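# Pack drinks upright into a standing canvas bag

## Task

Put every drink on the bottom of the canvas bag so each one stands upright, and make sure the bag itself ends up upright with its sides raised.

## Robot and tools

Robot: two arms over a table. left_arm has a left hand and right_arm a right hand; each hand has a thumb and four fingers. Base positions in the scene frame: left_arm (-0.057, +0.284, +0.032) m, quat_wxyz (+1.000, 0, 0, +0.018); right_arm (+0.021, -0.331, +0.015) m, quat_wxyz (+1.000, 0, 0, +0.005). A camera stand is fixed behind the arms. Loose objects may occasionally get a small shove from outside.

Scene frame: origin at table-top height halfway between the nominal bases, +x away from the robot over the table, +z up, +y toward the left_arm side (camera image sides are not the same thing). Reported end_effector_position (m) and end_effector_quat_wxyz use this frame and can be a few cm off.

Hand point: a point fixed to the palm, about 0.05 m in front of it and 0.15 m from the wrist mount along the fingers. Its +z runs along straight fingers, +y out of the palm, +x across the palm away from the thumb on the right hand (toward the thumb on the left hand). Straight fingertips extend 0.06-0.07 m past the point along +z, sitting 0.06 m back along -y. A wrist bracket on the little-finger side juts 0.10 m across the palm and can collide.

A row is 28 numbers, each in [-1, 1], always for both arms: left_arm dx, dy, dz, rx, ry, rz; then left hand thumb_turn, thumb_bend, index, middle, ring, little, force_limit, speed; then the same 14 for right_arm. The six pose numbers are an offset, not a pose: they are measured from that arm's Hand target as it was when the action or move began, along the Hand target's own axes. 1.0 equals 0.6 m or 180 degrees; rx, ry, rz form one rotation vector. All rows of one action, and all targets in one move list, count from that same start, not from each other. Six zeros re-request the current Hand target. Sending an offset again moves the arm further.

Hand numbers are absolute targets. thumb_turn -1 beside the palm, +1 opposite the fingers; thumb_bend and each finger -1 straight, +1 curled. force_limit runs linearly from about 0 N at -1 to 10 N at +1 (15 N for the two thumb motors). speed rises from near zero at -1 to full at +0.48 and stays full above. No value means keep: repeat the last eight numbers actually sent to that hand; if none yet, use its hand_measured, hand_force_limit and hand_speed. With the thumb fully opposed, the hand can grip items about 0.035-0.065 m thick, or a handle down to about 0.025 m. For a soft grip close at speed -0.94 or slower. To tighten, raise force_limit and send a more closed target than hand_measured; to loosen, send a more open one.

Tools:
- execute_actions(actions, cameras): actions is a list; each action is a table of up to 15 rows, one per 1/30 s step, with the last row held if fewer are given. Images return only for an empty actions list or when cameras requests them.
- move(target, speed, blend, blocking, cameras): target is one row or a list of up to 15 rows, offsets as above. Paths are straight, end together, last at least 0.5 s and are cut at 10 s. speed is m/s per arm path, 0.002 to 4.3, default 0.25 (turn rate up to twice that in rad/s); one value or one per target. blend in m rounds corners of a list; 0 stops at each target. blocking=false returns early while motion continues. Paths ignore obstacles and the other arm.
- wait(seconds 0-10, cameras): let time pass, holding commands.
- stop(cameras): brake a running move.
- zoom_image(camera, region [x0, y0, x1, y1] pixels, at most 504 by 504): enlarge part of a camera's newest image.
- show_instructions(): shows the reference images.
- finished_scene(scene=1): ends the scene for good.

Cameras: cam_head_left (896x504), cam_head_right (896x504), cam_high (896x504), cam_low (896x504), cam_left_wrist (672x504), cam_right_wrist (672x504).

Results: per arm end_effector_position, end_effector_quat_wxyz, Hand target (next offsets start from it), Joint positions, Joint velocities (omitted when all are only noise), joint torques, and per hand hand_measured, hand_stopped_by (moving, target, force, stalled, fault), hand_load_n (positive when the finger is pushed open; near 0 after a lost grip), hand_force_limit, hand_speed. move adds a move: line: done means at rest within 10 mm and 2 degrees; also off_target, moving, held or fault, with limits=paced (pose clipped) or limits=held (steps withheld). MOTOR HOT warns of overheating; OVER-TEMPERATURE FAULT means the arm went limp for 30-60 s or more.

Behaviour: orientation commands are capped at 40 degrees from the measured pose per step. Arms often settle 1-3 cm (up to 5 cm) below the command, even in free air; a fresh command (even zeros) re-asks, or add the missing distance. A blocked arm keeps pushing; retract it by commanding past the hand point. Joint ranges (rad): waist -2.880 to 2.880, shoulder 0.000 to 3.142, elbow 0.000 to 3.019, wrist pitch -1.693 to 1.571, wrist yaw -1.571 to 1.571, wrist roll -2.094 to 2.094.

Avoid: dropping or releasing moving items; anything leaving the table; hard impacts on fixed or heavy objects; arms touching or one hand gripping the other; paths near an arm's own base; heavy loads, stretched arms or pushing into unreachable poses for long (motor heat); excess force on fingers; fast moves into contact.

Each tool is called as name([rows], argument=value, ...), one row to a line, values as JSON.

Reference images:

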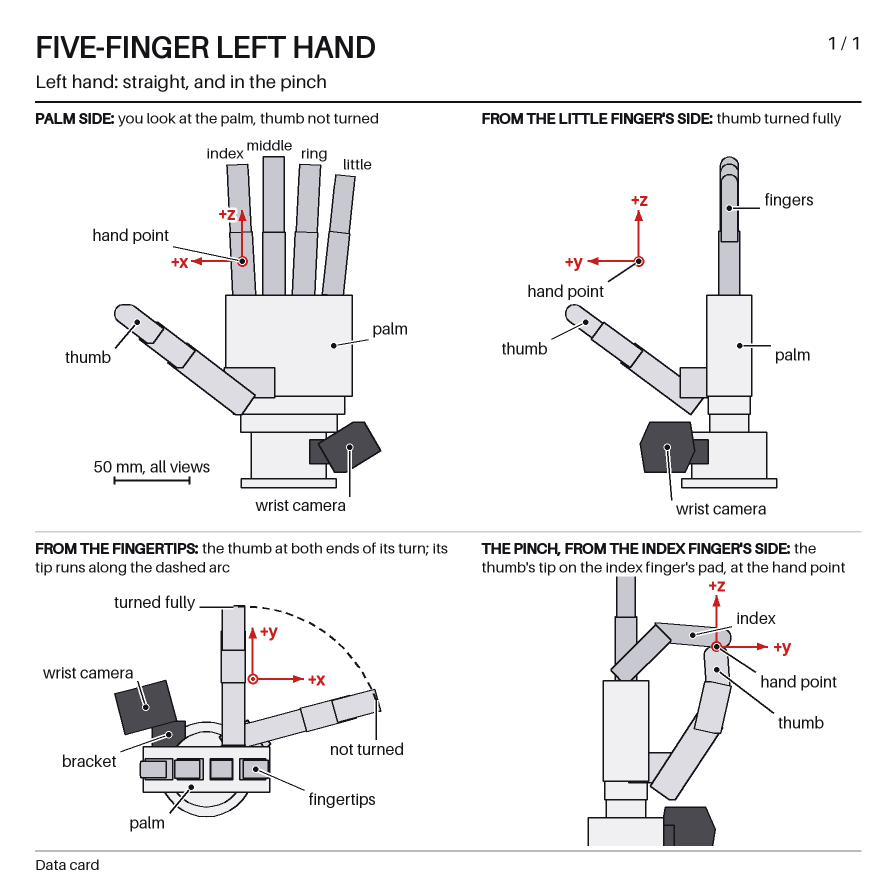

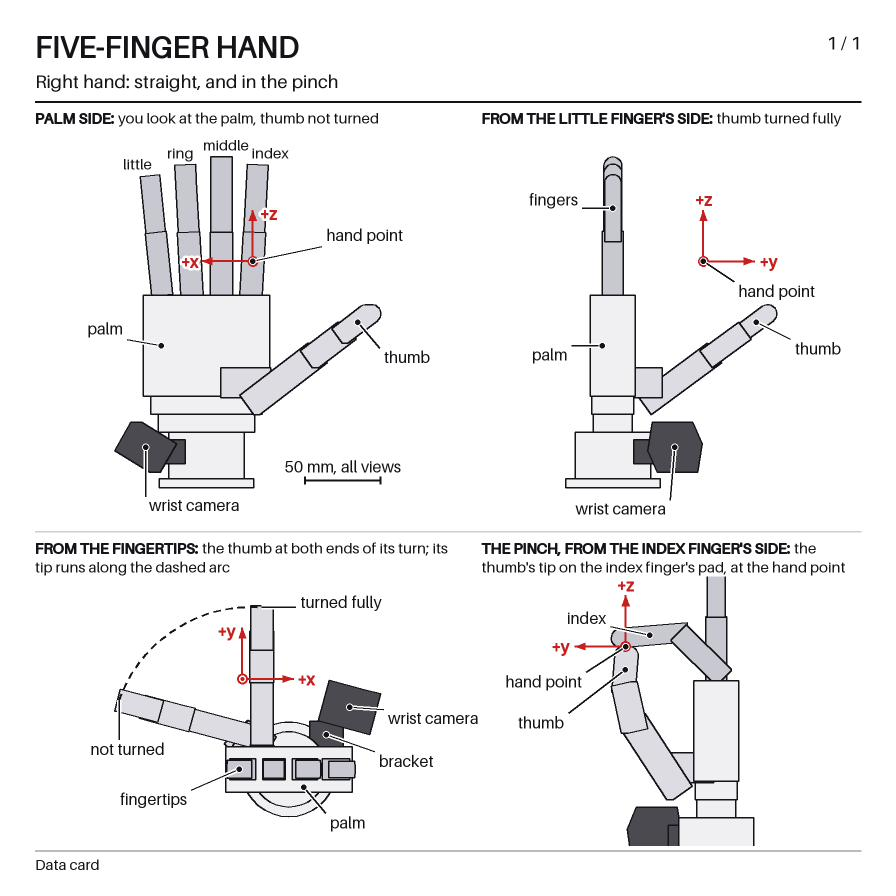

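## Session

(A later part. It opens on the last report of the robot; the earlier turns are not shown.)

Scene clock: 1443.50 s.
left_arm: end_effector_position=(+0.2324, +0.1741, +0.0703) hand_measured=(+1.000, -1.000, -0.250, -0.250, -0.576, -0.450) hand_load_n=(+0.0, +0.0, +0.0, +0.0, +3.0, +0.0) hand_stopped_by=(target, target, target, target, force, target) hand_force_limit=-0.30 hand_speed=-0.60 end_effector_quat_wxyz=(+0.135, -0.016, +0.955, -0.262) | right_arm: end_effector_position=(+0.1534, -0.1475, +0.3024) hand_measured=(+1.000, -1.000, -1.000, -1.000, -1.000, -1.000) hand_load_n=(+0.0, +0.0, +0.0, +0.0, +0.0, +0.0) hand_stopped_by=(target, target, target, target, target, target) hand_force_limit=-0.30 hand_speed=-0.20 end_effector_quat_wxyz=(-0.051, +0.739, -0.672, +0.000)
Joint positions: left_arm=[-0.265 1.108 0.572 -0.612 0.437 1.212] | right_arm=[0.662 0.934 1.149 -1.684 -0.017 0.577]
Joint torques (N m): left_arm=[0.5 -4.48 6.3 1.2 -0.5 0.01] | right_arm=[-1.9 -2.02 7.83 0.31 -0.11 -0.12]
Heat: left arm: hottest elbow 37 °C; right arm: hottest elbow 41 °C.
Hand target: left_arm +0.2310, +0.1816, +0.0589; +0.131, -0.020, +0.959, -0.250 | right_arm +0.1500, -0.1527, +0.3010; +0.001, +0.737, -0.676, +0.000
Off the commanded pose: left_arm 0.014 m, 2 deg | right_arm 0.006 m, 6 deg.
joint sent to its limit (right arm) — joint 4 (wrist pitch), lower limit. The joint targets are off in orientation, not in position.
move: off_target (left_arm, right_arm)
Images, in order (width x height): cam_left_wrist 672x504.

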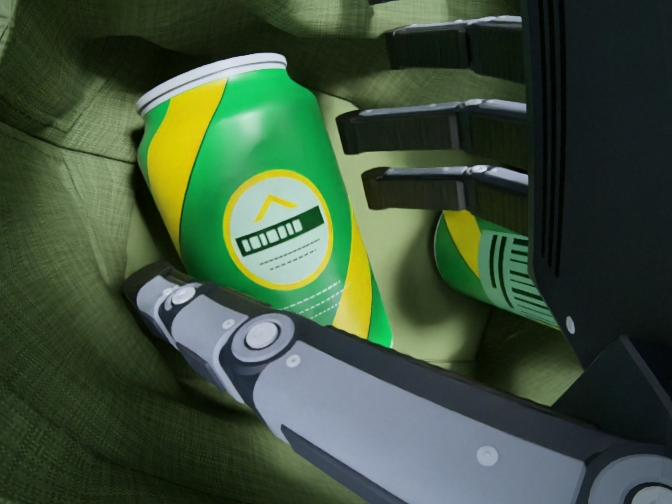

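wait(seconds=0, cameras=["cam_high", "cam_head_left", "cam_low"])

zoom_image(camera="cam_high", region=[290, 110, 410, 240])

zoom_image(camera="cam_low", region=[450, 130, 630, 290])

Scene clock: 1444.87 s.
left_arm: end_effector_position=(+0.2324, +0.1741, +0.0703) hand_measured=(+1.000, -1.000, -0.250, -0.250, -0.576, -0.450) hand_load_n=(+0.0, +0.0, +0.0, +0.0, +3.0, +0.0) hand_stopped_by=(target, target, target, target, force, target) hand_force_limit=-0.30 hand_speed=-0.60 end_effector_quat_wxyz=(+0.135, -0.016, +0.955, -0.262) | right_arm: end_effector_position=(+0.1534, -0.1475, +0.3024) hand_measured=(+1.000, -1.000, -1.000, -1.000, -1.000, -1.000) hand_load_n=(+0.0, +0.0, +0.0, +0.0, +0.0, +0.0) hand_stopped_by=(target, target, target, target, target, target) hand_force_limit=-0.30 hand_speed=-0.20 end_effector_quat_wxyz=(-0.051, +0.739, -0.672, +0.000)
Joint positions: left_arm=[-0.265 1.108 0.572 -0.612 0.437 1.212] | right_arm=[0.662 0.934 1.149 -1.684 -0.017 0.577]
Joint torques (N m): left_arm=[0.5 -4.48 6.3 1.18 -0.5 0.01] | right_arm=[-1.96 -2.08 7.82 0.34 -0.1 -0.12]
Heat: left arm: hottest elbow 37 °C; right arm: hottest elbow 41 °C.
Hand target: left_arm +0.2310, +0.1816, +0.0589; +0.131, -0.020, +0.959, -0.250 | right_arm +0.1500, -0.1527, +0.3010; +0.001, +0.737, -0.676, +0.000
Off the commanded pose: left_arm 0.014 m, 2 deg | right_arm 0.006 m, 6 deg.
Images, in order (width x height): cam_head_left 896x504, cam_high 896x504, cam_low 896x504.

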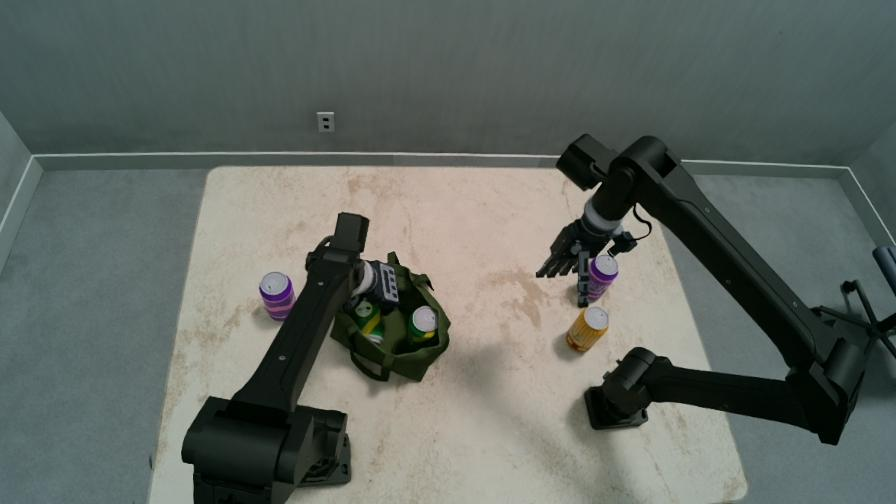

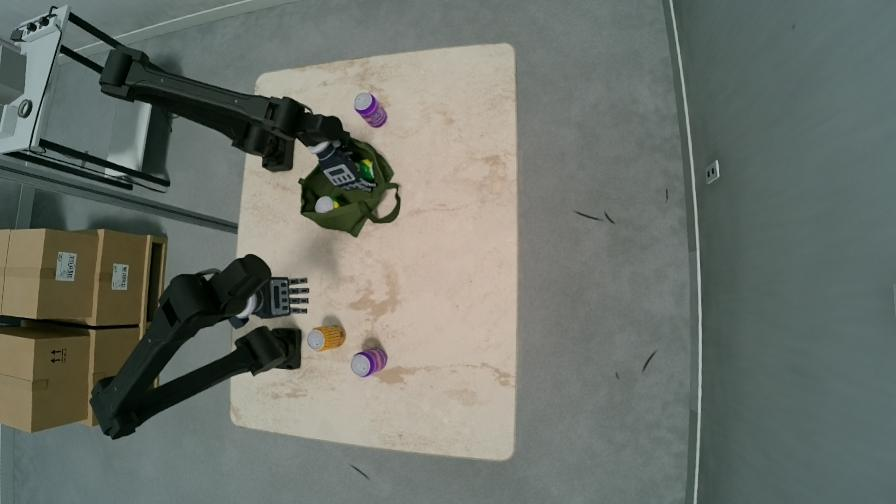

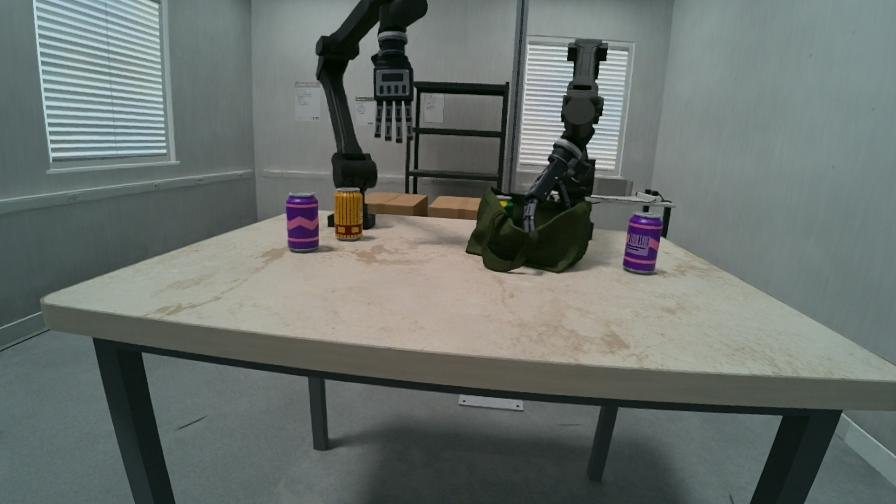

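Scaled by 3.877 from the camera's 896x504 image, which has a finer 1280x720 frame.

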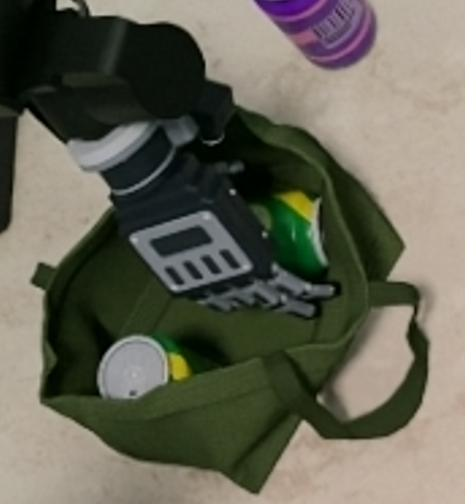

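Scaled by 2.800 from the camera's 896x504 image, which has a finer 1280x720 frame.

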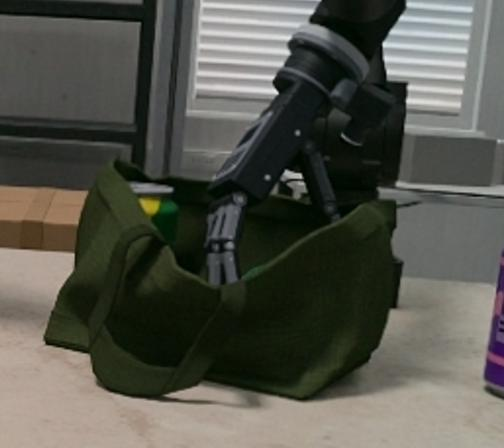

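zoom_image(camera="cam_low", region=[500, 140, 620, 260])

zoom_image(camera="cam_high", region=[315, 115, 395, 195])

zoom_image(camera="cam_head_left", region=[320, 240, 460, 390])

Scaled by 4.200 from the camera's 896x504 image, which has a finer 1280x720 frame.

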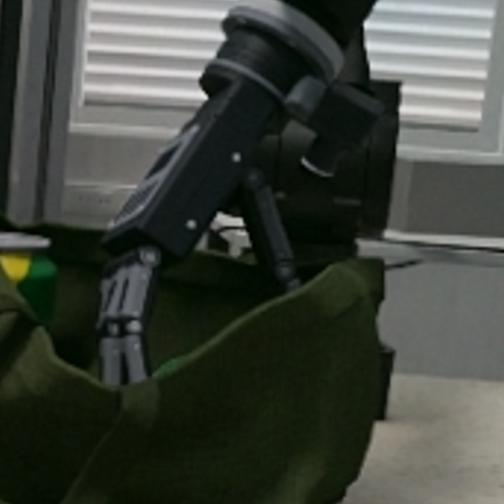

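Scaled by 6.300 from the camera's 896x504 image, which has a finer 1280x720 frame.

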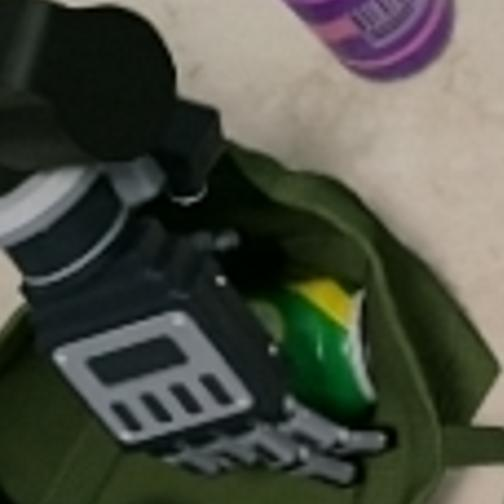

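Scaled by 3.360 from the camera's 896x504 image, which has a finer 1280x720 frame.

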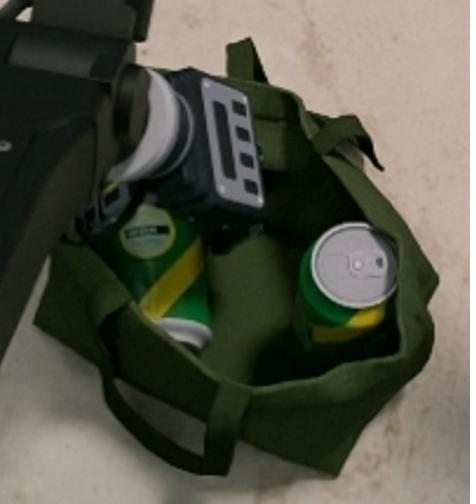

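wait(seconds=0, cameras=["cam_left_wrist"])

zoom_image(camera="cam_left_wrist", region=[280, 0, 600, 240])

Scene clock: 1450.03 s.
left_arm: end_effector_position=(+0.2324, +0.1741, +0.0703) hand_measured=(+1.000, -1.000, -0.250, -0.250, -0.576, -0.450) hand_load_n=(+0.0, -0.5, +0.0, +0.0, +3.0, +0.0) hand_stopped_by=(target, target, target, target, force, target) hand_force_limit=-0.30 hand_speed=-0.60 end_effector_quat_wxyz=(+0.135, -0.016, +0.955, -0.262) | right_arm: end_effector_position=(+0.1534, -0.1475, +0.3024) hand_measured=(+1.000, -1.000, -1.000, -1.000, -1.000, -1.000) hand_load_n=(+0.0, +0.0, +0.0, +0.0, +0.0, +0.0) hand_stopped_by=(target, target, target, target, target, target) hand_force_limit=-0.30 hand_speed=-0.20 end_effector_quat_wxyz=(-0.051, +0.739, -0.672, +0.000)
Joint positions: left_arm=[-0.265 1.108 0.572 -0.612 0.437 1.212] | right_arm=[0.662 0.934 1.149 -1.684 -0.017 0.577]
Joint torques (N m): left_arm=[0.5 -4.48 6.28 1.2 -0.5 0.01] | right_arm=[-1.9 -2.08 7.8 0.35 -0.11 -0.12]
Heat: left arm: hottest elbow 37 °C; right arm: hottest elbow 41 °C.
Hand target: left_arm +0.2310, +0.1816, +0.0589; +0.131, -0.020, +0.959, -0.250 | right_arm +0.1500, -0.1527, +0.3010; +0.001, +0.737, -0.676, +0.000
Off the commanded pose: left_arm 0.014 m, 2 deg | right_arm 0.006 m, 6 deg.
Images, in order (width x height): cam_left_wrist 672x504.

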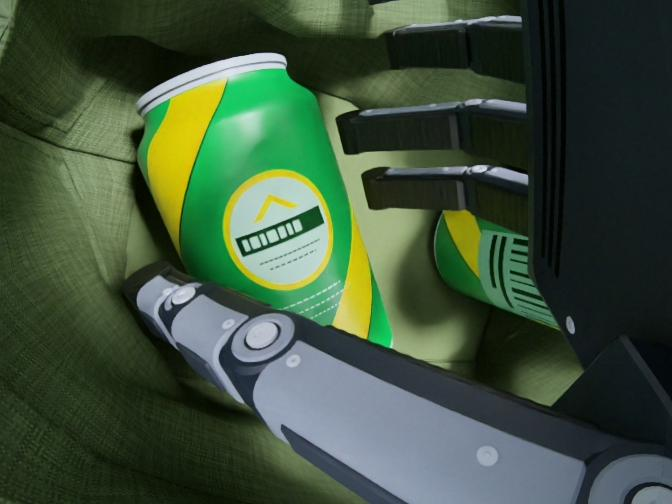

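Scaled by 1.575 from the camera's 672x504 image, which has a finer 960x720 frame.

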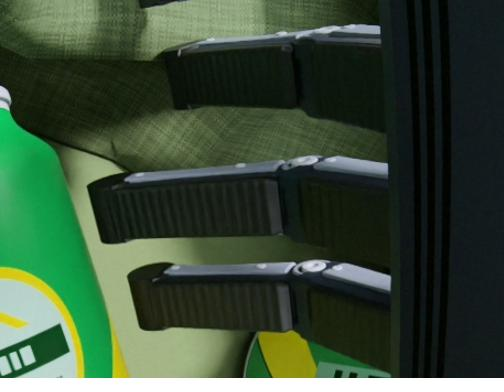

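move([
  [-0.0125, -0.0251, -0.0434, 0, 0, 0, 1, -1, -0.65, -0.65, -0.65, -0.65, 0.0, 0.2, 0, 0, 0, 0, 0, 0, 1, -1, -1, -1, -1, -1, -0.3, -0.2],
  [0.0112, -0.0217, -0.0422, 0, 0, 0, 1, -1, -0.65, -0.65, -0.65, -0.65, 0.0, 0.2, 0, 0, 0, 0, 0, 0, 1, -1, -1, -1, -1, -1, -0.3, -0.2],
  [0.0205, -0.0032, -0.01, 0, 0, 0, 1, -1, -0.65, -0.65, -0.65, -0.65, 0.0, 0.2, 0, 0, 0, 0, 0, 0, 1, -1, -1, -1, -1, -1, -0.3, -0.2],
], speed=0.08, cameras=["cam_left_wrist", "cam_high"])

zoom_image(camera="cam_high", region=[310, 115, 400, 205])

Scene clock: 1453.70 s.
left_arm: end_effector_position=(+0.2166, +0.1823, +0.0662) hand_measured=(+1.000, -1.000, -0.650, -0.650, -0.650, -0.650) hand_load_n=(+0.0, +0.0, +0.0, +0.0, +0.0, +0.0) hand_stopped_by=(target, target, target, target, target, target) hand_force_limit=0.00 hand_speed=0.20 end_effector_quat_wxyz=(+0.130, -0.021, +0.959, -0.251) | right_arm: end_effector_position=(+0.1534, -0.1475, +0.3024) hand_measured=(+1.000, -1.000, -1.000, -1.000, -1.000, -1.000) hand_load_n=(+0.0, +0.0, +0.0, +0.0, +0.0, +0.0) hand_stopped_by=(target, target, target, target, target, target) hand_force_limit=-0.30 hand_speed=-0.20 end_effector_quat_wxyz=(-0.051, +0.739, -0.672, +0.000)
Joint positions: left_arm=[-0.264 1.069 0.54 -0.636 0.416 1.213] | right_arm=[0.662 0.934 1.149 -1.684 -0.017 0.577]
Joint torques (N m): left_arm=[-0.5 -4.78 6.83 1.52 0.21 -0.13] | right_arm=[-1.85 -2.02 7.82 0.34 -0.11 -0.12]
Heat: left arm: hottest elbow 38 °C; right arm: hottest elbow 41 °C.
Hand target: left_arm +0.2176, +0.1814, +0.0620; +0.131, -0.020, +0.959, -0.250 | right_arm +0.1500, -0.1527, +0.3010; +0.001, +0.737, -0.676, +0.000
Off the commanded pose: left_arm 0.004 m, 0 deg | right_arm 0.006 m, 6 deg.
joint sent to its limit (right arm) — joint 4 (wrist pitch), lower limit. The joint targets are off in orientation, not in position.
move: off_target (right_arm)
Images, in order (width x height): cam_high 896x504, cam_left_wrist 672x504.

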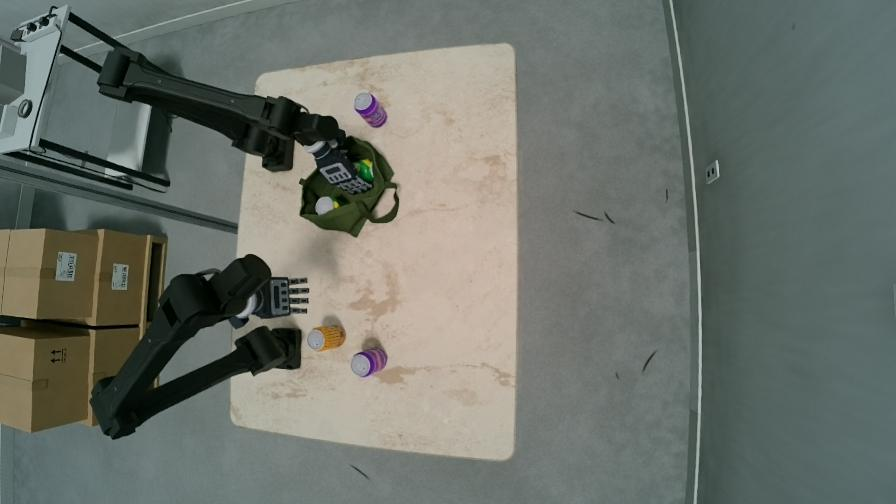

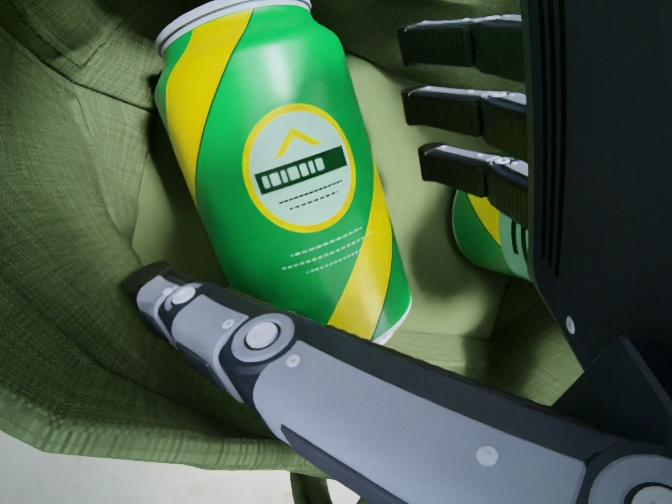

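Scaled by 5.600 from the camera's 896x504 image, which has a finer 1280x720 frame.

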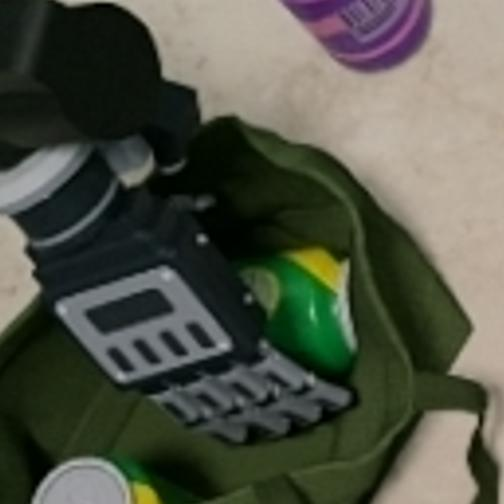

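move([
  [0.0024, 0.0048, 0.0084, 0, 0, 0, 1, -1, -0.65, -0.65, -0.65, -0.65, 0.0, 0.2, 0, 0, 0, 0, 0, 0, 1, -1, -1, -1, -1, -1, -0.3, -0.2],
  [0.0024, 0.0048, 0.0084, 0, 0, 0, 1, -1, -0.3, -0.3, -0.3, -0.45, -0.2, -0.6, 0, 0, 0, 0, 0, 0, 1, -1, -1, -1, -1, -1, -0.3, -0.2],
], speed=0.06, cameras=["cam_left_wrist"])

Scene clock: 1456.77 s.
left_arm: end_effector_position=(+0.2187, +0.1797, +0.0623) hand_measured=(+1.000, -1.000, -0.300, -0.300, -0.300, -0.450) hand_load_n=(+0.0, +0.0, +0.0, +0.0, +0.0, +1.0) hand_stopped_by=(target, target, target, target, target, target) hand_force_limit=-0.20 hand_speed=-0.60 end_effector_quat_wxyz=(+0.134, -0.018, +0.957, -0.255) | right_arm: end_effector_position=(+0.1534, -0.1475, +0.3024) hand_measured=(+1.000, -1.000, -1.000, -1.000, -1.000, -1.000) hand_load_n=(+0.0, +0.0, +0.0, +0.0, +0.0, +0.0) hand_stopped_by=(target, target, target, target, target, target) hand_force_limit=-0.30 hand_speed=-0.20 end_effector_quat_wxyz=(-0.051, +0.739, -0.672, +0.000)
Joint positions: left_arm=[-0.266 1.08 0.532 -0.608 0.423 1.213] | right_arm=[0.662 0.934 1.149 -1.684 -0.017 0.577]
Joint torques (N m): left_arm=[-0.32 -4.37 6.6 1.16 -0.09 -0.12] | right_arm=[-1.85 -2.02 7.83 0.34 -0.1 -0.13]
Heat: left arm: hottest elbow 37 °C; right arm: hottest elbow 41 °C.
Hand target: left_arm +0.2175, +0.1814, +0.0559; +0.131, -0.020, +0.959, -0.250 | right_arm +0.1500, -0.1527, +0.3010; +0.001, +0.737, -0.676, +0.000
Off the commanded pose: left_arm 0.007 m, 1 deg | right_arm 0.006 m, 6 deg.
joint sent to its limit (right arm) — joint 4 (wrist pitch), lower limit. The joint targets are off in orientation, not in position.
move: off_target (right_arm)
Images, in order (width x height): cam_left_wrist 672x504.

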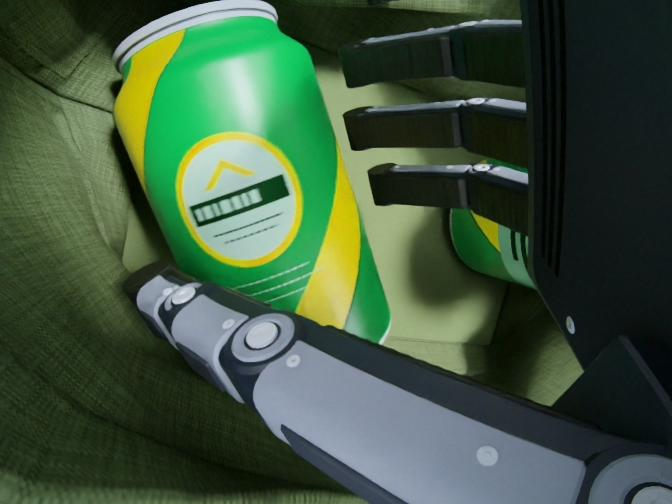

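move(target=[0, 0, 0, 0, 0, 0, 1, 0.1, -0.3, -0.3, -0.3, -0.45, -0.1, -0.6, 0, 0, 0, 0, 0, 0, 1, -1, -1, -1, -1, -1, -0.3, -0.2], speed=0.06, cameras=["cam_left_wrist"])

Scene clock: 1458.53 s.
left_arm: end_effector_position=(+0.2190, +0.1800, +0.0628) hand_measured=(+1.000, -0.494, -0.300, -0.300, -0.300, -0.450) hand_load_n=(+0.5, +6.0, +0.0, +4.5, +0.0, -0.5) hand_stopped_by=(target, force, target, target, target, target) hand_force_limit=-0.10 hand_speed=-0.60 end_effector_quat_wxyz=(+0.135, -0.018, +0.957, -0.254) | right_arm: end_effector_position=(+0.1534, -0.1475, +0.3024) hand_measured=(+1.000, -1.000, -1.000, -1.000, -1.000, -1.000) hand_load_n=(+0.0, +0.0, +0.0, +0.0, +0.0, +0.0) hand_stopped_by=(target, target, target, target, target, target) hand_force_limit=-0.30 hand_speed=-0.20 end_effector_quat_wxyz=(-0.051, +0.739, -0.672, +0.000)
Joint positions: left_arm=[-0.266 1.078 0.532 -0.608 0.421 1.213] | right_arm=[0.662 0.934 1.149 -1.684 -0.017 0.577]
Joint torques (N m): left_arm=[-0.26 -4.42 6.6 1.18 0.01 -0.12] | right_arm=[-1.85 -2.02 7.79 0.32 -0.11 -0.13]
Heat: left arm: hottest elbow 37 °C; right arm: hottest elbow 41 °C.
Hand target: left_arm +0.2175, +0.1814, +0.0559; +0.131, -0.020, +0.959, -0.250 | right_arm +0.1500, -0.1527, +0.3010; +0.001, +0.737, -0.676, +0.000
Off the commanded pose: left_arm 0.007 m, 1 deg | right_arm 0.006 m, 6 deg.
joint sent to its limit (right arm) — joint 4 (wrist pitch), lower limit. The joint targets are off in orientation, not in position.
move: off_target (right_arm)
Images, in order (width x height): cam_left_wrist 672x504.

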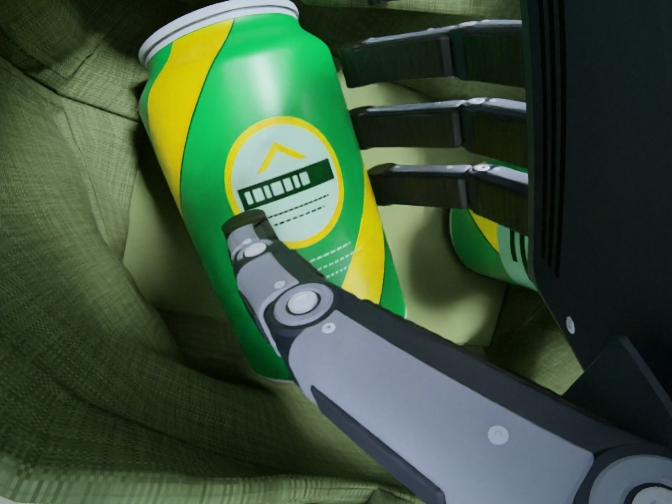

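move(target=[0, 0, 0, 0, 0, 0, 1, 0.1, 0.0, 0.0, 0.0, -0.2, 0.1, -0.7, 0, 0, 0, 0, 0, 0, 1, -1, -1, -1, -1, -1, -0.3, -0.2], speed=0.06, cameras=["cam_left_wrist"])

Scene clock: 1459.67 s.
left_arm: end_effector_position=(+0.2195, +0.1792, +0.0632) hand_measured=(+1.000, -0.494, -0.222, -0.278, -0.194, -0.200) hand_load_n=(-0.5, +10.0, +5.0, +0.0, +6.0, +0.0) hand_stopped_by=(target, force, force, force, force, target) hand_force_limit=0.10 hand_speed=-0.70 end_effector_quat_wxyz=(+0.136, -0.017, +0.957, -0.256) | right_arm: end_effector_position=(+0.1534, -0.1475, +0.3024) hand_measured=(+1.000, -1.000, -1.000, -1.000, -1.000, -1.000) hand_load_n=(+0.0, -0.5, +0.0, +0.0, +0.0, +0.0) hand_stopped_by=(target, target, target, target, target, target) hand_force_limit=-0.30 hand_speed=-0.20 end_effector_quat_wxyz=(-0.051, +0.739, -0.672, +0.000)
Joint positions: left_arm=[-0.266 1.077 0.532 -0.605 0.424 1.213] | right_arm=[0.662 0.934 1.149 -1.684 -0.017 0.577]
Joint torques (N m): left_arm=[-0.32 -4.42 6.63 1.09 -0.15 -0.13] | right_arm=[-1.85 -1.96 7.8 0.31 -0.11 -0.12]
Heat: left arm: hottest elbow 37 °C; right arm: hottest elbow 41 °C.
Hand target: left_arm +0.2176, +0.1814, +0.0559; +0.131, -0.020, +0.959, -0.250 | right_arm +0.1500, -0.1527, +0.3010; +0.001, +0.737, -0.676, +0.000
Off the commanded pose: left_arm 0.008 m, 1 deg | right_arm 0.006 m, 6 deg.
joint sent to its limit (right arm) — joint 4 (wrist pitch), lower limit. The joint targets are off in orientation, not in position.
move: off_target (right_arm)
Images, in order (width x height): cam_left_wrist 672x504.

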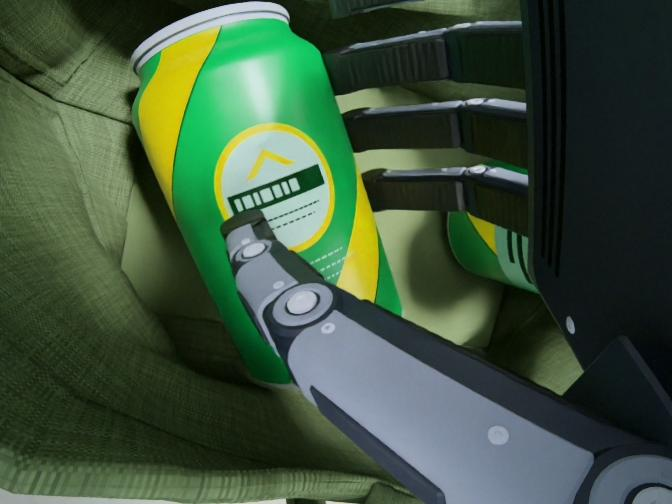

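move(target=[0, 0, 0, 0, 0, 0, 1, 0.15, 0.05, 0.1, 0.05, -0.1, 0.5, -0.8, 0, 0, 0, 0, 0, 0, 1, -1, -1, -1, -1, -1, -0.3, -0.2], speed=0.06, cameras=["cam_left_wrist"])

Scene clock: 1460.80 s.
left_arm: end_effector_position=(+0.2217, +0.1781, +0.0653) hand_measured=(+1.000, -0.492, -0.188, -0.206, +0.050, -0.100) hand_load_n=(+0.0, +6.0, +0.0, +0.0, +4.0, +0.0) hand_stopped_by=(target, force, force, force, target, target) hand_force_limit=0.50 hand_speed=-0.80 end_effector_quat_wxyz=(+0.141, -0.015, +0.955, -0.259) | right_arm: end_effector_position=(+0.1534, -0.1475, +0.3024) hand_measured=(+1.000, -1.000, -1.000, -1.000, -1.000, -1.000) hand_load_n=(+0.0, +0.0, +0.0, +0.0, +0.0, +0.0) hand_stopped_by=(target, target, target, target, target, target) hand_force_limit=-0.30 hand_speed=-0.20 end_effector_quat_wxyz=(-0.051, +0.739, -0.672, +0.000)
Joint positions: left_arm=[-0.267 1.071 0.532 -0.598 0.427 1.213] | right_arm=[0.662 0.934 1.149 -1.684 -0.017 0.577]
Joint torques (N m): left_arm=[-0.32 -3.9 6.65 0.77 -0.26 -0.12] | right_arm=[-1.85 -2.08 7.8 0.35 -0.1 -0.12]
Heat: left arm: hottest elbow 37 °C; right arm: hottest elbow 41 °C.
Hand target: left_arm +0.2176, +0.1814, +0.0559; +0.131, -0.020, +0.959, -0.250 | right_arm +0.1500, -0.1527, +0.3010; +0.001, +0.737, -0.676, +0.000
Off the commanded pose: left_arm 0.011 m, 2 deg | right_arm 0.006 m, 6 deg.
joint sent to its limit (right arm) — joint 4 (wrist pitch), lower limit. The joint targets are off in orientation, not in position.
move: off_target (left_arm, right_arm)
Images, in order (width x height): cam_left_wrist 672x504.

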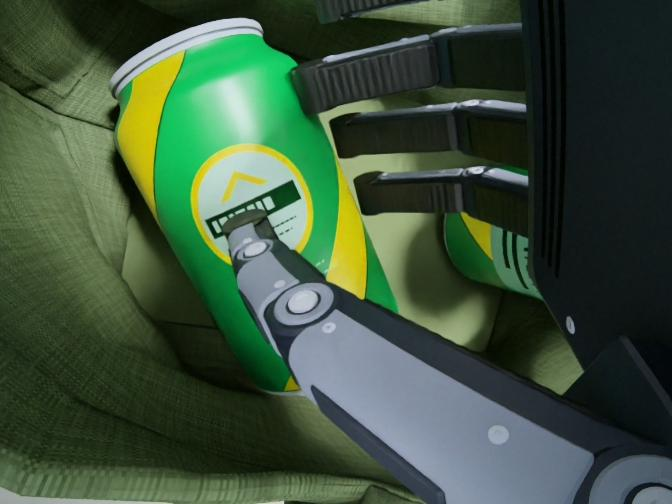

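move(target=[0, -0.008, -0.014, 0, 0, 0, 1, -1, -0.65, -0.65, -0.65, -0.65, 0.0, -0.2, 0, 0, 0, 0, 0, 0, 1, -1, -1, -1, -1, -1, -0.3, -0.2], speed=0.05, cameras=["cam_left_wrist", "cam_high"])

zoom_image(camera="cam_high", region=[310, 115, 400, 205])

Scene clock: 1465.70 s.
left_arm: end_effector_position=(+0.2180, +0.1830, +0.0632) hand_measured=(+1.000, -1.000, -0.650, -0.650, -0.650, -0.650) hand_load_n=(+0.0, -0.5, +0.0, +0.0, +0.0, -1.5) hand_stopped_by=(target, target, target, target, target, target) hand_force_limit=0.00 hand_speed=-0.20 end_effector_quat_wxyz=(+0.136, -0.019, +0.959, -0.248) | right_arm: end_effector_position=(+0.1534, -0.1475, +0.3024) hand_measured=(+1.000, -1.000, -1.000, -1.000, -1.000, -1.000) hand_load_n=(+0.0, +0.0, +0.0, +0.0, +0.0, +0.0) hand_stopped_by=(target, target, target, target, target, target) hand_force_limit=-0.30 hand_speed=-0.20 end_effector_quat_wxyz=(-0.051, +0.739, -0.672, +0.000)
Joint positions: left_arm=[-0.266 1.071 0.531 -0.615 0.408 1.213] | right_arm=[0.662 0.934 1.149 -1.684 -0.017 0.577]
Joint torques (N m): left_arm=[-0.5 -6.01 7.46 -0.09 0.53 -0.16] | right_arm=[-1.9 -2.08 7.82 0.35 -0.1 -0.13]
Heat: left arm: hottest elbow 37 °C; right arm: hottest elbow 41 °C.
Hand target: left_arm +0.2152, +0.1812, +0.0652; +0.131, -0.020, +0.959, -0.250 | right_arm +0.1500, -0.1527, +0.3010; +0.001, +0.737, -0.676, +0.000
Off the commanded pose: left_arm 0.004 m, 1 deg | right_arm 0.006 m, 6 deg.
joint sent to its limit (right arm) — joint 4 (wrist pitch), lower limit. The joint targets are off in orientation, not in position.
move: off_target (right_arm)
Images, in order (width x height): cam_high 896x504, cam_left_wrist 672x504.

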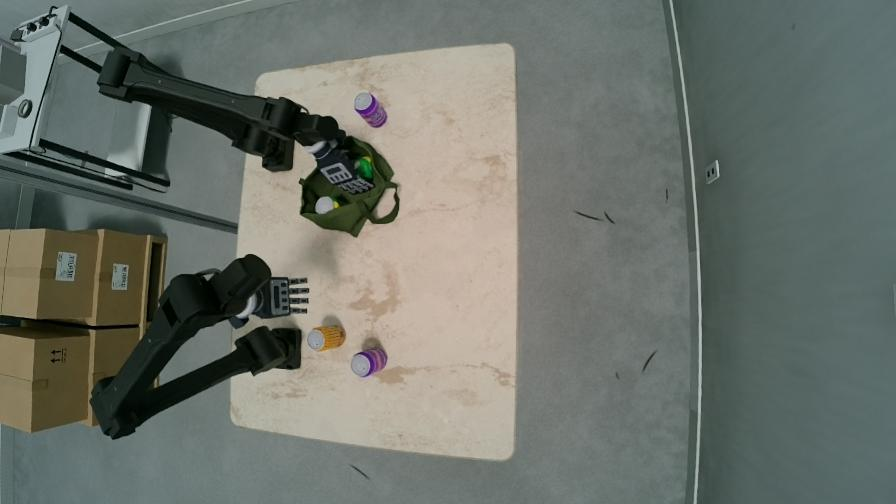

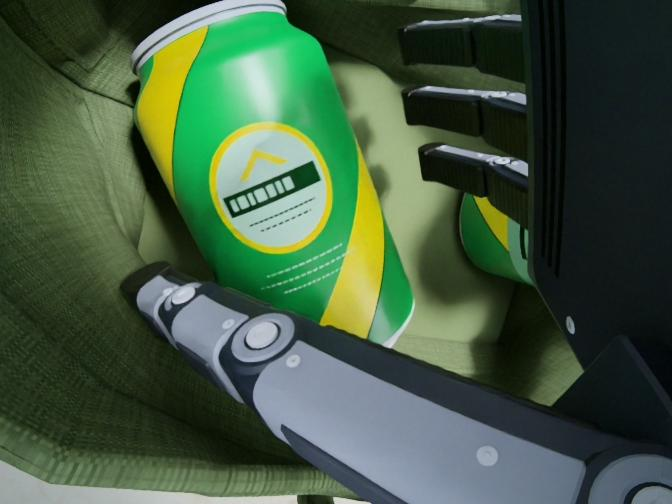

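Scaled by 5.600 from the camera's 896x504 image, which has a finer 1280x720 frame.

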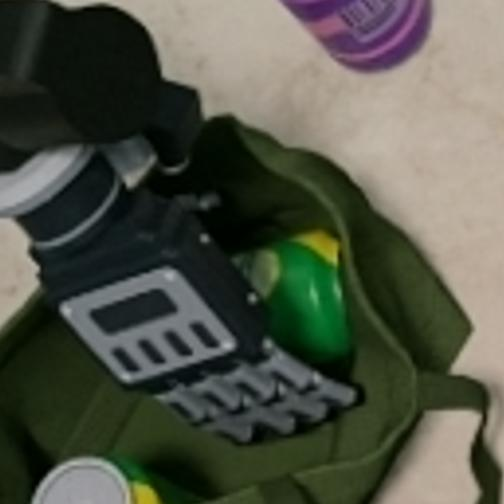

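move([
  [-0.0025, 0.0147, -0.0018, 0, 0, 0, 1, -1, -0.65, -0.65, -0.65, -0.65, 0.0, -0.2, 0, 0, 0, 0, 0, 0, 1, -1, -1, -1, -1, -1, -0.3, -0.2],
  [0.0043, 0.0283, 0.022, 0, 0, 0, 1, -1, -0.65, -0.65, -0.65, -0.65, 0.0, -0.2, 0, 0, 0, 0, 0, 0, 1, -1, -1, -1, -1, -1, -0.3, -0.2],
], speed=0.05, cameras=["cam_left_wrist", "cam_high"])

zoom_image(camera="cam_high", region=[310, 115, 400, 205])

Scene clock: 1468.80 s.
left_arm: end_effector_position=(+0.2200, +0.1856, +0.0559) hand_measured=(+1.000, -1.000, -0.650, -0.650, -0.650, -0.650) hand_load_n=(+0.0, +0.0, +0.0, +0.0, +0.0, -0.5) hand_stopped_by=(target, target, target, target, target, target) hand_force_limit=0.00 hand_speed=-0.20 end_effector_quat_wxyz=(+0.138, -0.019, +0.957, -0.254) | right_arm: end_effector_position=(+0.1534, -0.1475, +0.3024) hand_measured=(+1.000, -1.000, -1.000, -1.000, -1.000, -1.000) hand_load_n=(+0.0, +0.0, +0.0, +0.0, +0.0, +0.0) hand_stopped_by=(target, target, target, target, target, target) hand_force_limit=-0.30 hand_speed=-0.20 end_effector_quat_wxyz=(-0.051, +0.739, -0.672, +0.000)
Joint positions: left_arm=[-0.246 1.087 0.517 -0.584 0.427 1.231] | right_arm=[0.662 0.934 1.149 -1.684 -0.017 0.577]
Joint torques (N m): left_arm=[0.38 -4.25 6.15 1.28 0.27 0.01] | right_arm=[-1.85 -2.08 7.8 0.34 -0.11 -0.12]
Heat: left arm: hottest elbow 37 °C; right arm: hottest elbow 41 °C.
Hand target: left_arm +0.2166, +0.1895, +0.0453; +0.131, -0.020, +0.959, -0.250 | right_arm +0.1500, -0.1527, +0.3010; +0.001, +0.737, -0.676, +0.000
Off the commanded pose: left_arm 0.012 m, 1 deg | right_arm 0.006 m, 6 deg.
joint sent to its limit (right arm) — joint 4 (wrist pitch), lower limit. The joint targets are off in orientation, not in position.
move: off_target (left_arm, right_arm)
Images, in order (width x height): cam_high 896x504, cam_left_wrist 672x504.

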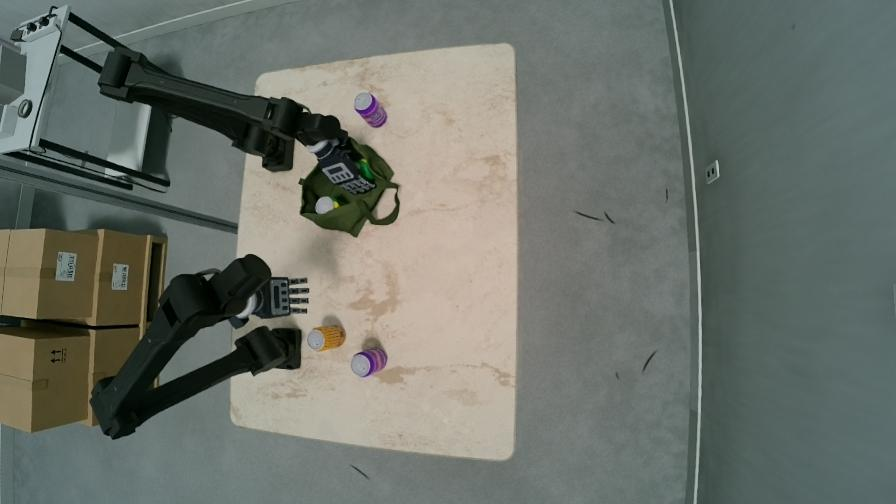

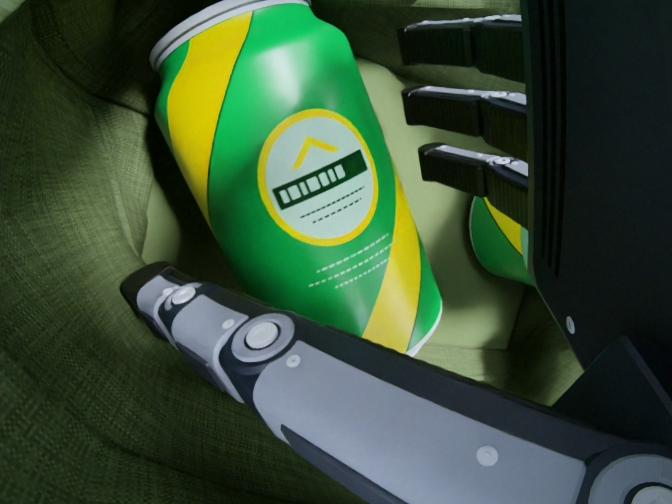

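Scaled by 5.600 from the camera's 896x504 image, which has a finer 1280x720 frame.

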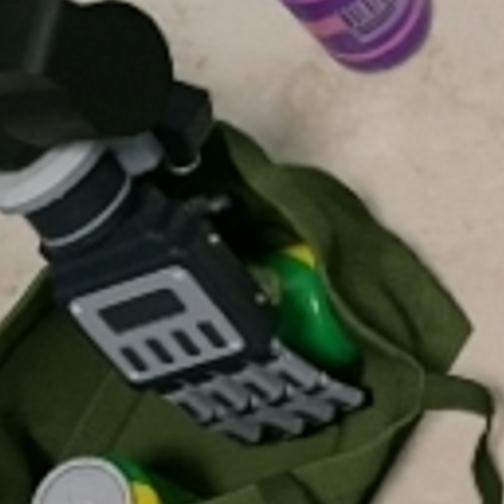

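move(target=[0, 0, 0, 0, 0, 0, 1, -0.3, -0.4, -0.4, -0.4, -0.5, -0.3, -0.6, 0, 0, 0, 0, 0, 0, 1, -1, -1, -1, -1, -1, -0.3, -0.2], speed=0.05, cameras=["cam_left_wrist"])

Scene clock: 1470.80 s.
left_arm: end_effector_position=(+0.2209, +0.1847, +0.0557) hand_measured=(+1.000, -0.494, -0.400, -0.400, -0.400, -0.500) hand_load_n=(+0.5, +7.5, +1.0, +4.5, +0.0, +1.5) hand_stopped_by=(target, force, target, target, target, target) hand_force_limit=-0.30 hand_speed=-0.60 end_effector_quat_wxyz=(+0.139, -0.016, +0.956, -0.256) | right_arm: end_effector_position=(+0.1534, -0.1475, +0.3024) hand_measured=(+1.000, -1.000, -1.000, -1.000, -1.000, -1.000) hand_load_n=(+0.0, -0.5, +0.0, +0.5, +0.0, +0.0) hand_stopped_by=(target, target, target, target, target, target) hand_force_limit=-0.30 hand_speed=-0.20 end_effector_quat_wxyz=(-0.051, +0.739, -0.672, +0.000)
Joint positions: left_arm=[-0.246 1.09 0.517 -0.579 0.431 1.236] | right_arm=[0.662 0.934 1.149 -1.684 -0.017 0.577]
Joint torques (N m): left_arm=[0.38 -4.13 6.13 0.99 0.07 -0.05] | right_arm=[-1.85 -2.08 7.82 0.32 -0.1 -0.12]
Heat: left arm: hottest elbow 37 °C; right arm: hottest elbow 41 °C.
Hand target: left_arm +0.2166, +0.1895, +0.0453; +0.131, -0.020, +0.959, -0.250 | right_arm +0.1500, -0.1527, +0.3010; +0.001, +0.737, -0.676, +0.000
Off the commanded pose: left_arm 0.012 m, 1 deg | right_arm 0.006 m, 6 deg.
joint sent to its limit (right arm) — joint 4 (wrist pitch), lower limit. The joint targets are off in orientation, not in position.
move: off_target (left_arm, right_arm)
Images, in order (width x height): cam_left_wrist 672x504.

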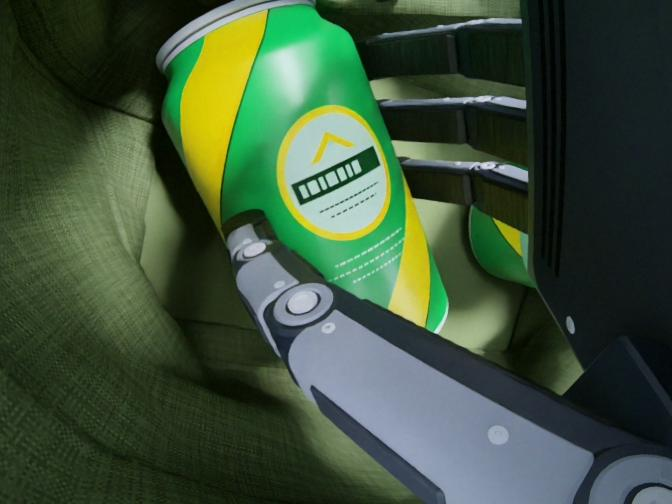

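move(target=[0, 0, 0, 0, 0, 0, 1, -0.3, -0.2, -0.2, -0.25, -0.35, 0.1, -0.8, 0, 0, 0, 0, 0, 0, 1, -1, -1, -1, -1, -1, -0.3, -0.2], speed=0.05, cameras=["cam_left_wrist"])

Scene clock: 1471.90 s.
left_arm: end_effector_position=(+0.2213, +0.1847, +0.0556) hand_measured=(+1.000, -0.496, -0.368, -0.386, -0.348, -0.350) hand_load_n=(+1.0, +16.0, +9.5, +2.0, +6.5, +0.5) hand_stopped_by=(target, force, force, force, force, target) hand_force_limit=0.10 hand_speed=-0.80 end_effector_quat_wxyz=(+0.140, -0.015, +0.956, -0.256) | right_arm: end_effector_position=(+0.1534, -0.1475, +0.3024) hand_measured=(+1.000, -1.000, -1.000, -1.000, -1.000, -1.000) hand_load_n=(+0.0, +0.0, +0.0, +0.0, +0.0, +0.0) hand_stopped_by=(target, target, target, target, target, target) hand_force_limit=-0.30 hand_speed=-0.20 end_effector_quat_wxyz=(-0.051, +0.739, -0.672, +0.000)
Joint positions: left_arm=[-0.246 1.09 0.517 -0.578 0.431 1.236] | right_arm=[0.662 0.934 1.149 -1.684 -0.017 0.577]
Joint torques (N m): left_arm=[0.38 -4.25 6.12 0.94 0.07 -0.05] | right_arm=[-1.9 -2.08 7.82 0.34 -0.1 -0.12]
Heat: left arm: hottest elbow 37 °C; right arm: hottest elbow 41 °C.
Hand target: left_arm +0.2166, +0.1895, +0.0454; +0.131, -0.020, +0.959, -0.250 | right_arm +0.1500, -0.1527, +0.3010; +0.001, +0.737, -0.676, +0.000
Off the commanded pose: left_arm 0.012 m, 1 deg | right_arm 0.006 m, 6 deg.
joint sent to its limit (right arm) — joint 4 (wrist pitch), lower limit. The joint targets are off in orientation, not in position.
move: off_target (left_arm, right_arm)
Images, in order (width x height): cam_left_wrist 672x504.

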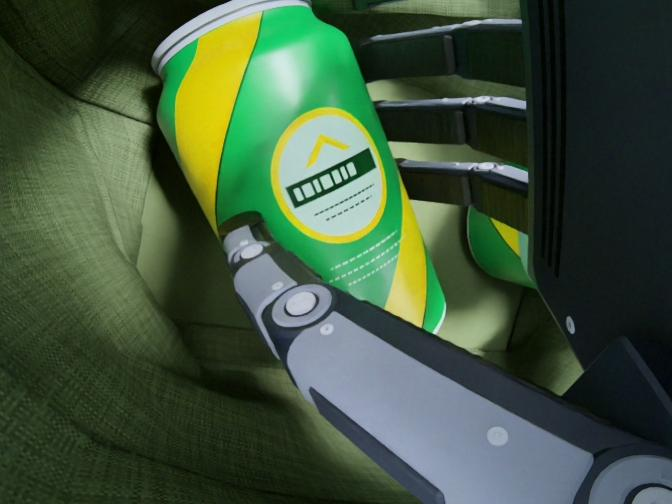

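move(target=[0, 0, 0, 0, 0, 0, 1, -0.3, -0.2, -0.25, -0.25, -0.35, 0.2, -0.8, 0, 0, 0, 0, 0, 0, 1, -1, -1, -1, -1, -1, -0.3, -0.2], speed=0.05)

Scene clock: 1472.70 s.
left_arm: end_effector_position=(+0.2213, +0.1846, +0.0555) hand_measured=(+1.000, -0.496, -0.368, -0.372, -0.348, -0.350) hand_load_n=(+1.5, +17.5, +7.0, +8.0, +3.5, +0.0) hand_stopped_by=(target, force, force, force, force, target) hand_force_limit=0.20 hand_speed=-0.80 end_effector_quat_wxyz=(+0.140, -0.015, +0.956, -0.256) | right_arm: end_effector_position=(+0.1534, -0.1475, +0.3024) hand_measured=(+1.000, -1.000, -1.000, -1.000, -1.000, -1.000) hand_load_n=(+0.0, +0.0, -0.5, +0.0, +0.0, +0.0) hand_stopped_by=(target, target, target, target, target, target) hand_force_limit=-0.30 hand_speed=-0.20 end_effector_quat_wxyz=(-0.051, +0.739, -0.672, +0.000)
Joint positions: left_arm=[-0.246 1.091 0.517 -0.577 0.432 1.236] | right_arm=[0.662 0.934 1.149 -1.684 -0.017 0.577]
Joint torques (N m): left_arm=[0.44 -4.25 6.12 0.92 0.05 -0.05] | right_arm=[-1.85 -2.02 7.8 0.34 -0.11 -0.12]
Heat: left arm: hottest elbow 37 °C; right arm: hottest elbow 41 °C.
Hand target: left_arm +0.2166, +0.1895, +0.0453; +0.131, -0.020, +0.959, -0.250 | right_arm +0.1500, -0.1527, +0.3010; +0.001, +0.737, -0.676, +0.000
Off the commanded pose: left_arm 0.012 m, 1 deg | right_arm 0.006 m, 6 deg.
joint sent to its limit (right arm) — joint 4 (wrist pitch), lower limit. The joint targets are off in orientation, not in position.
move: off_target (left_arm, right_arm)


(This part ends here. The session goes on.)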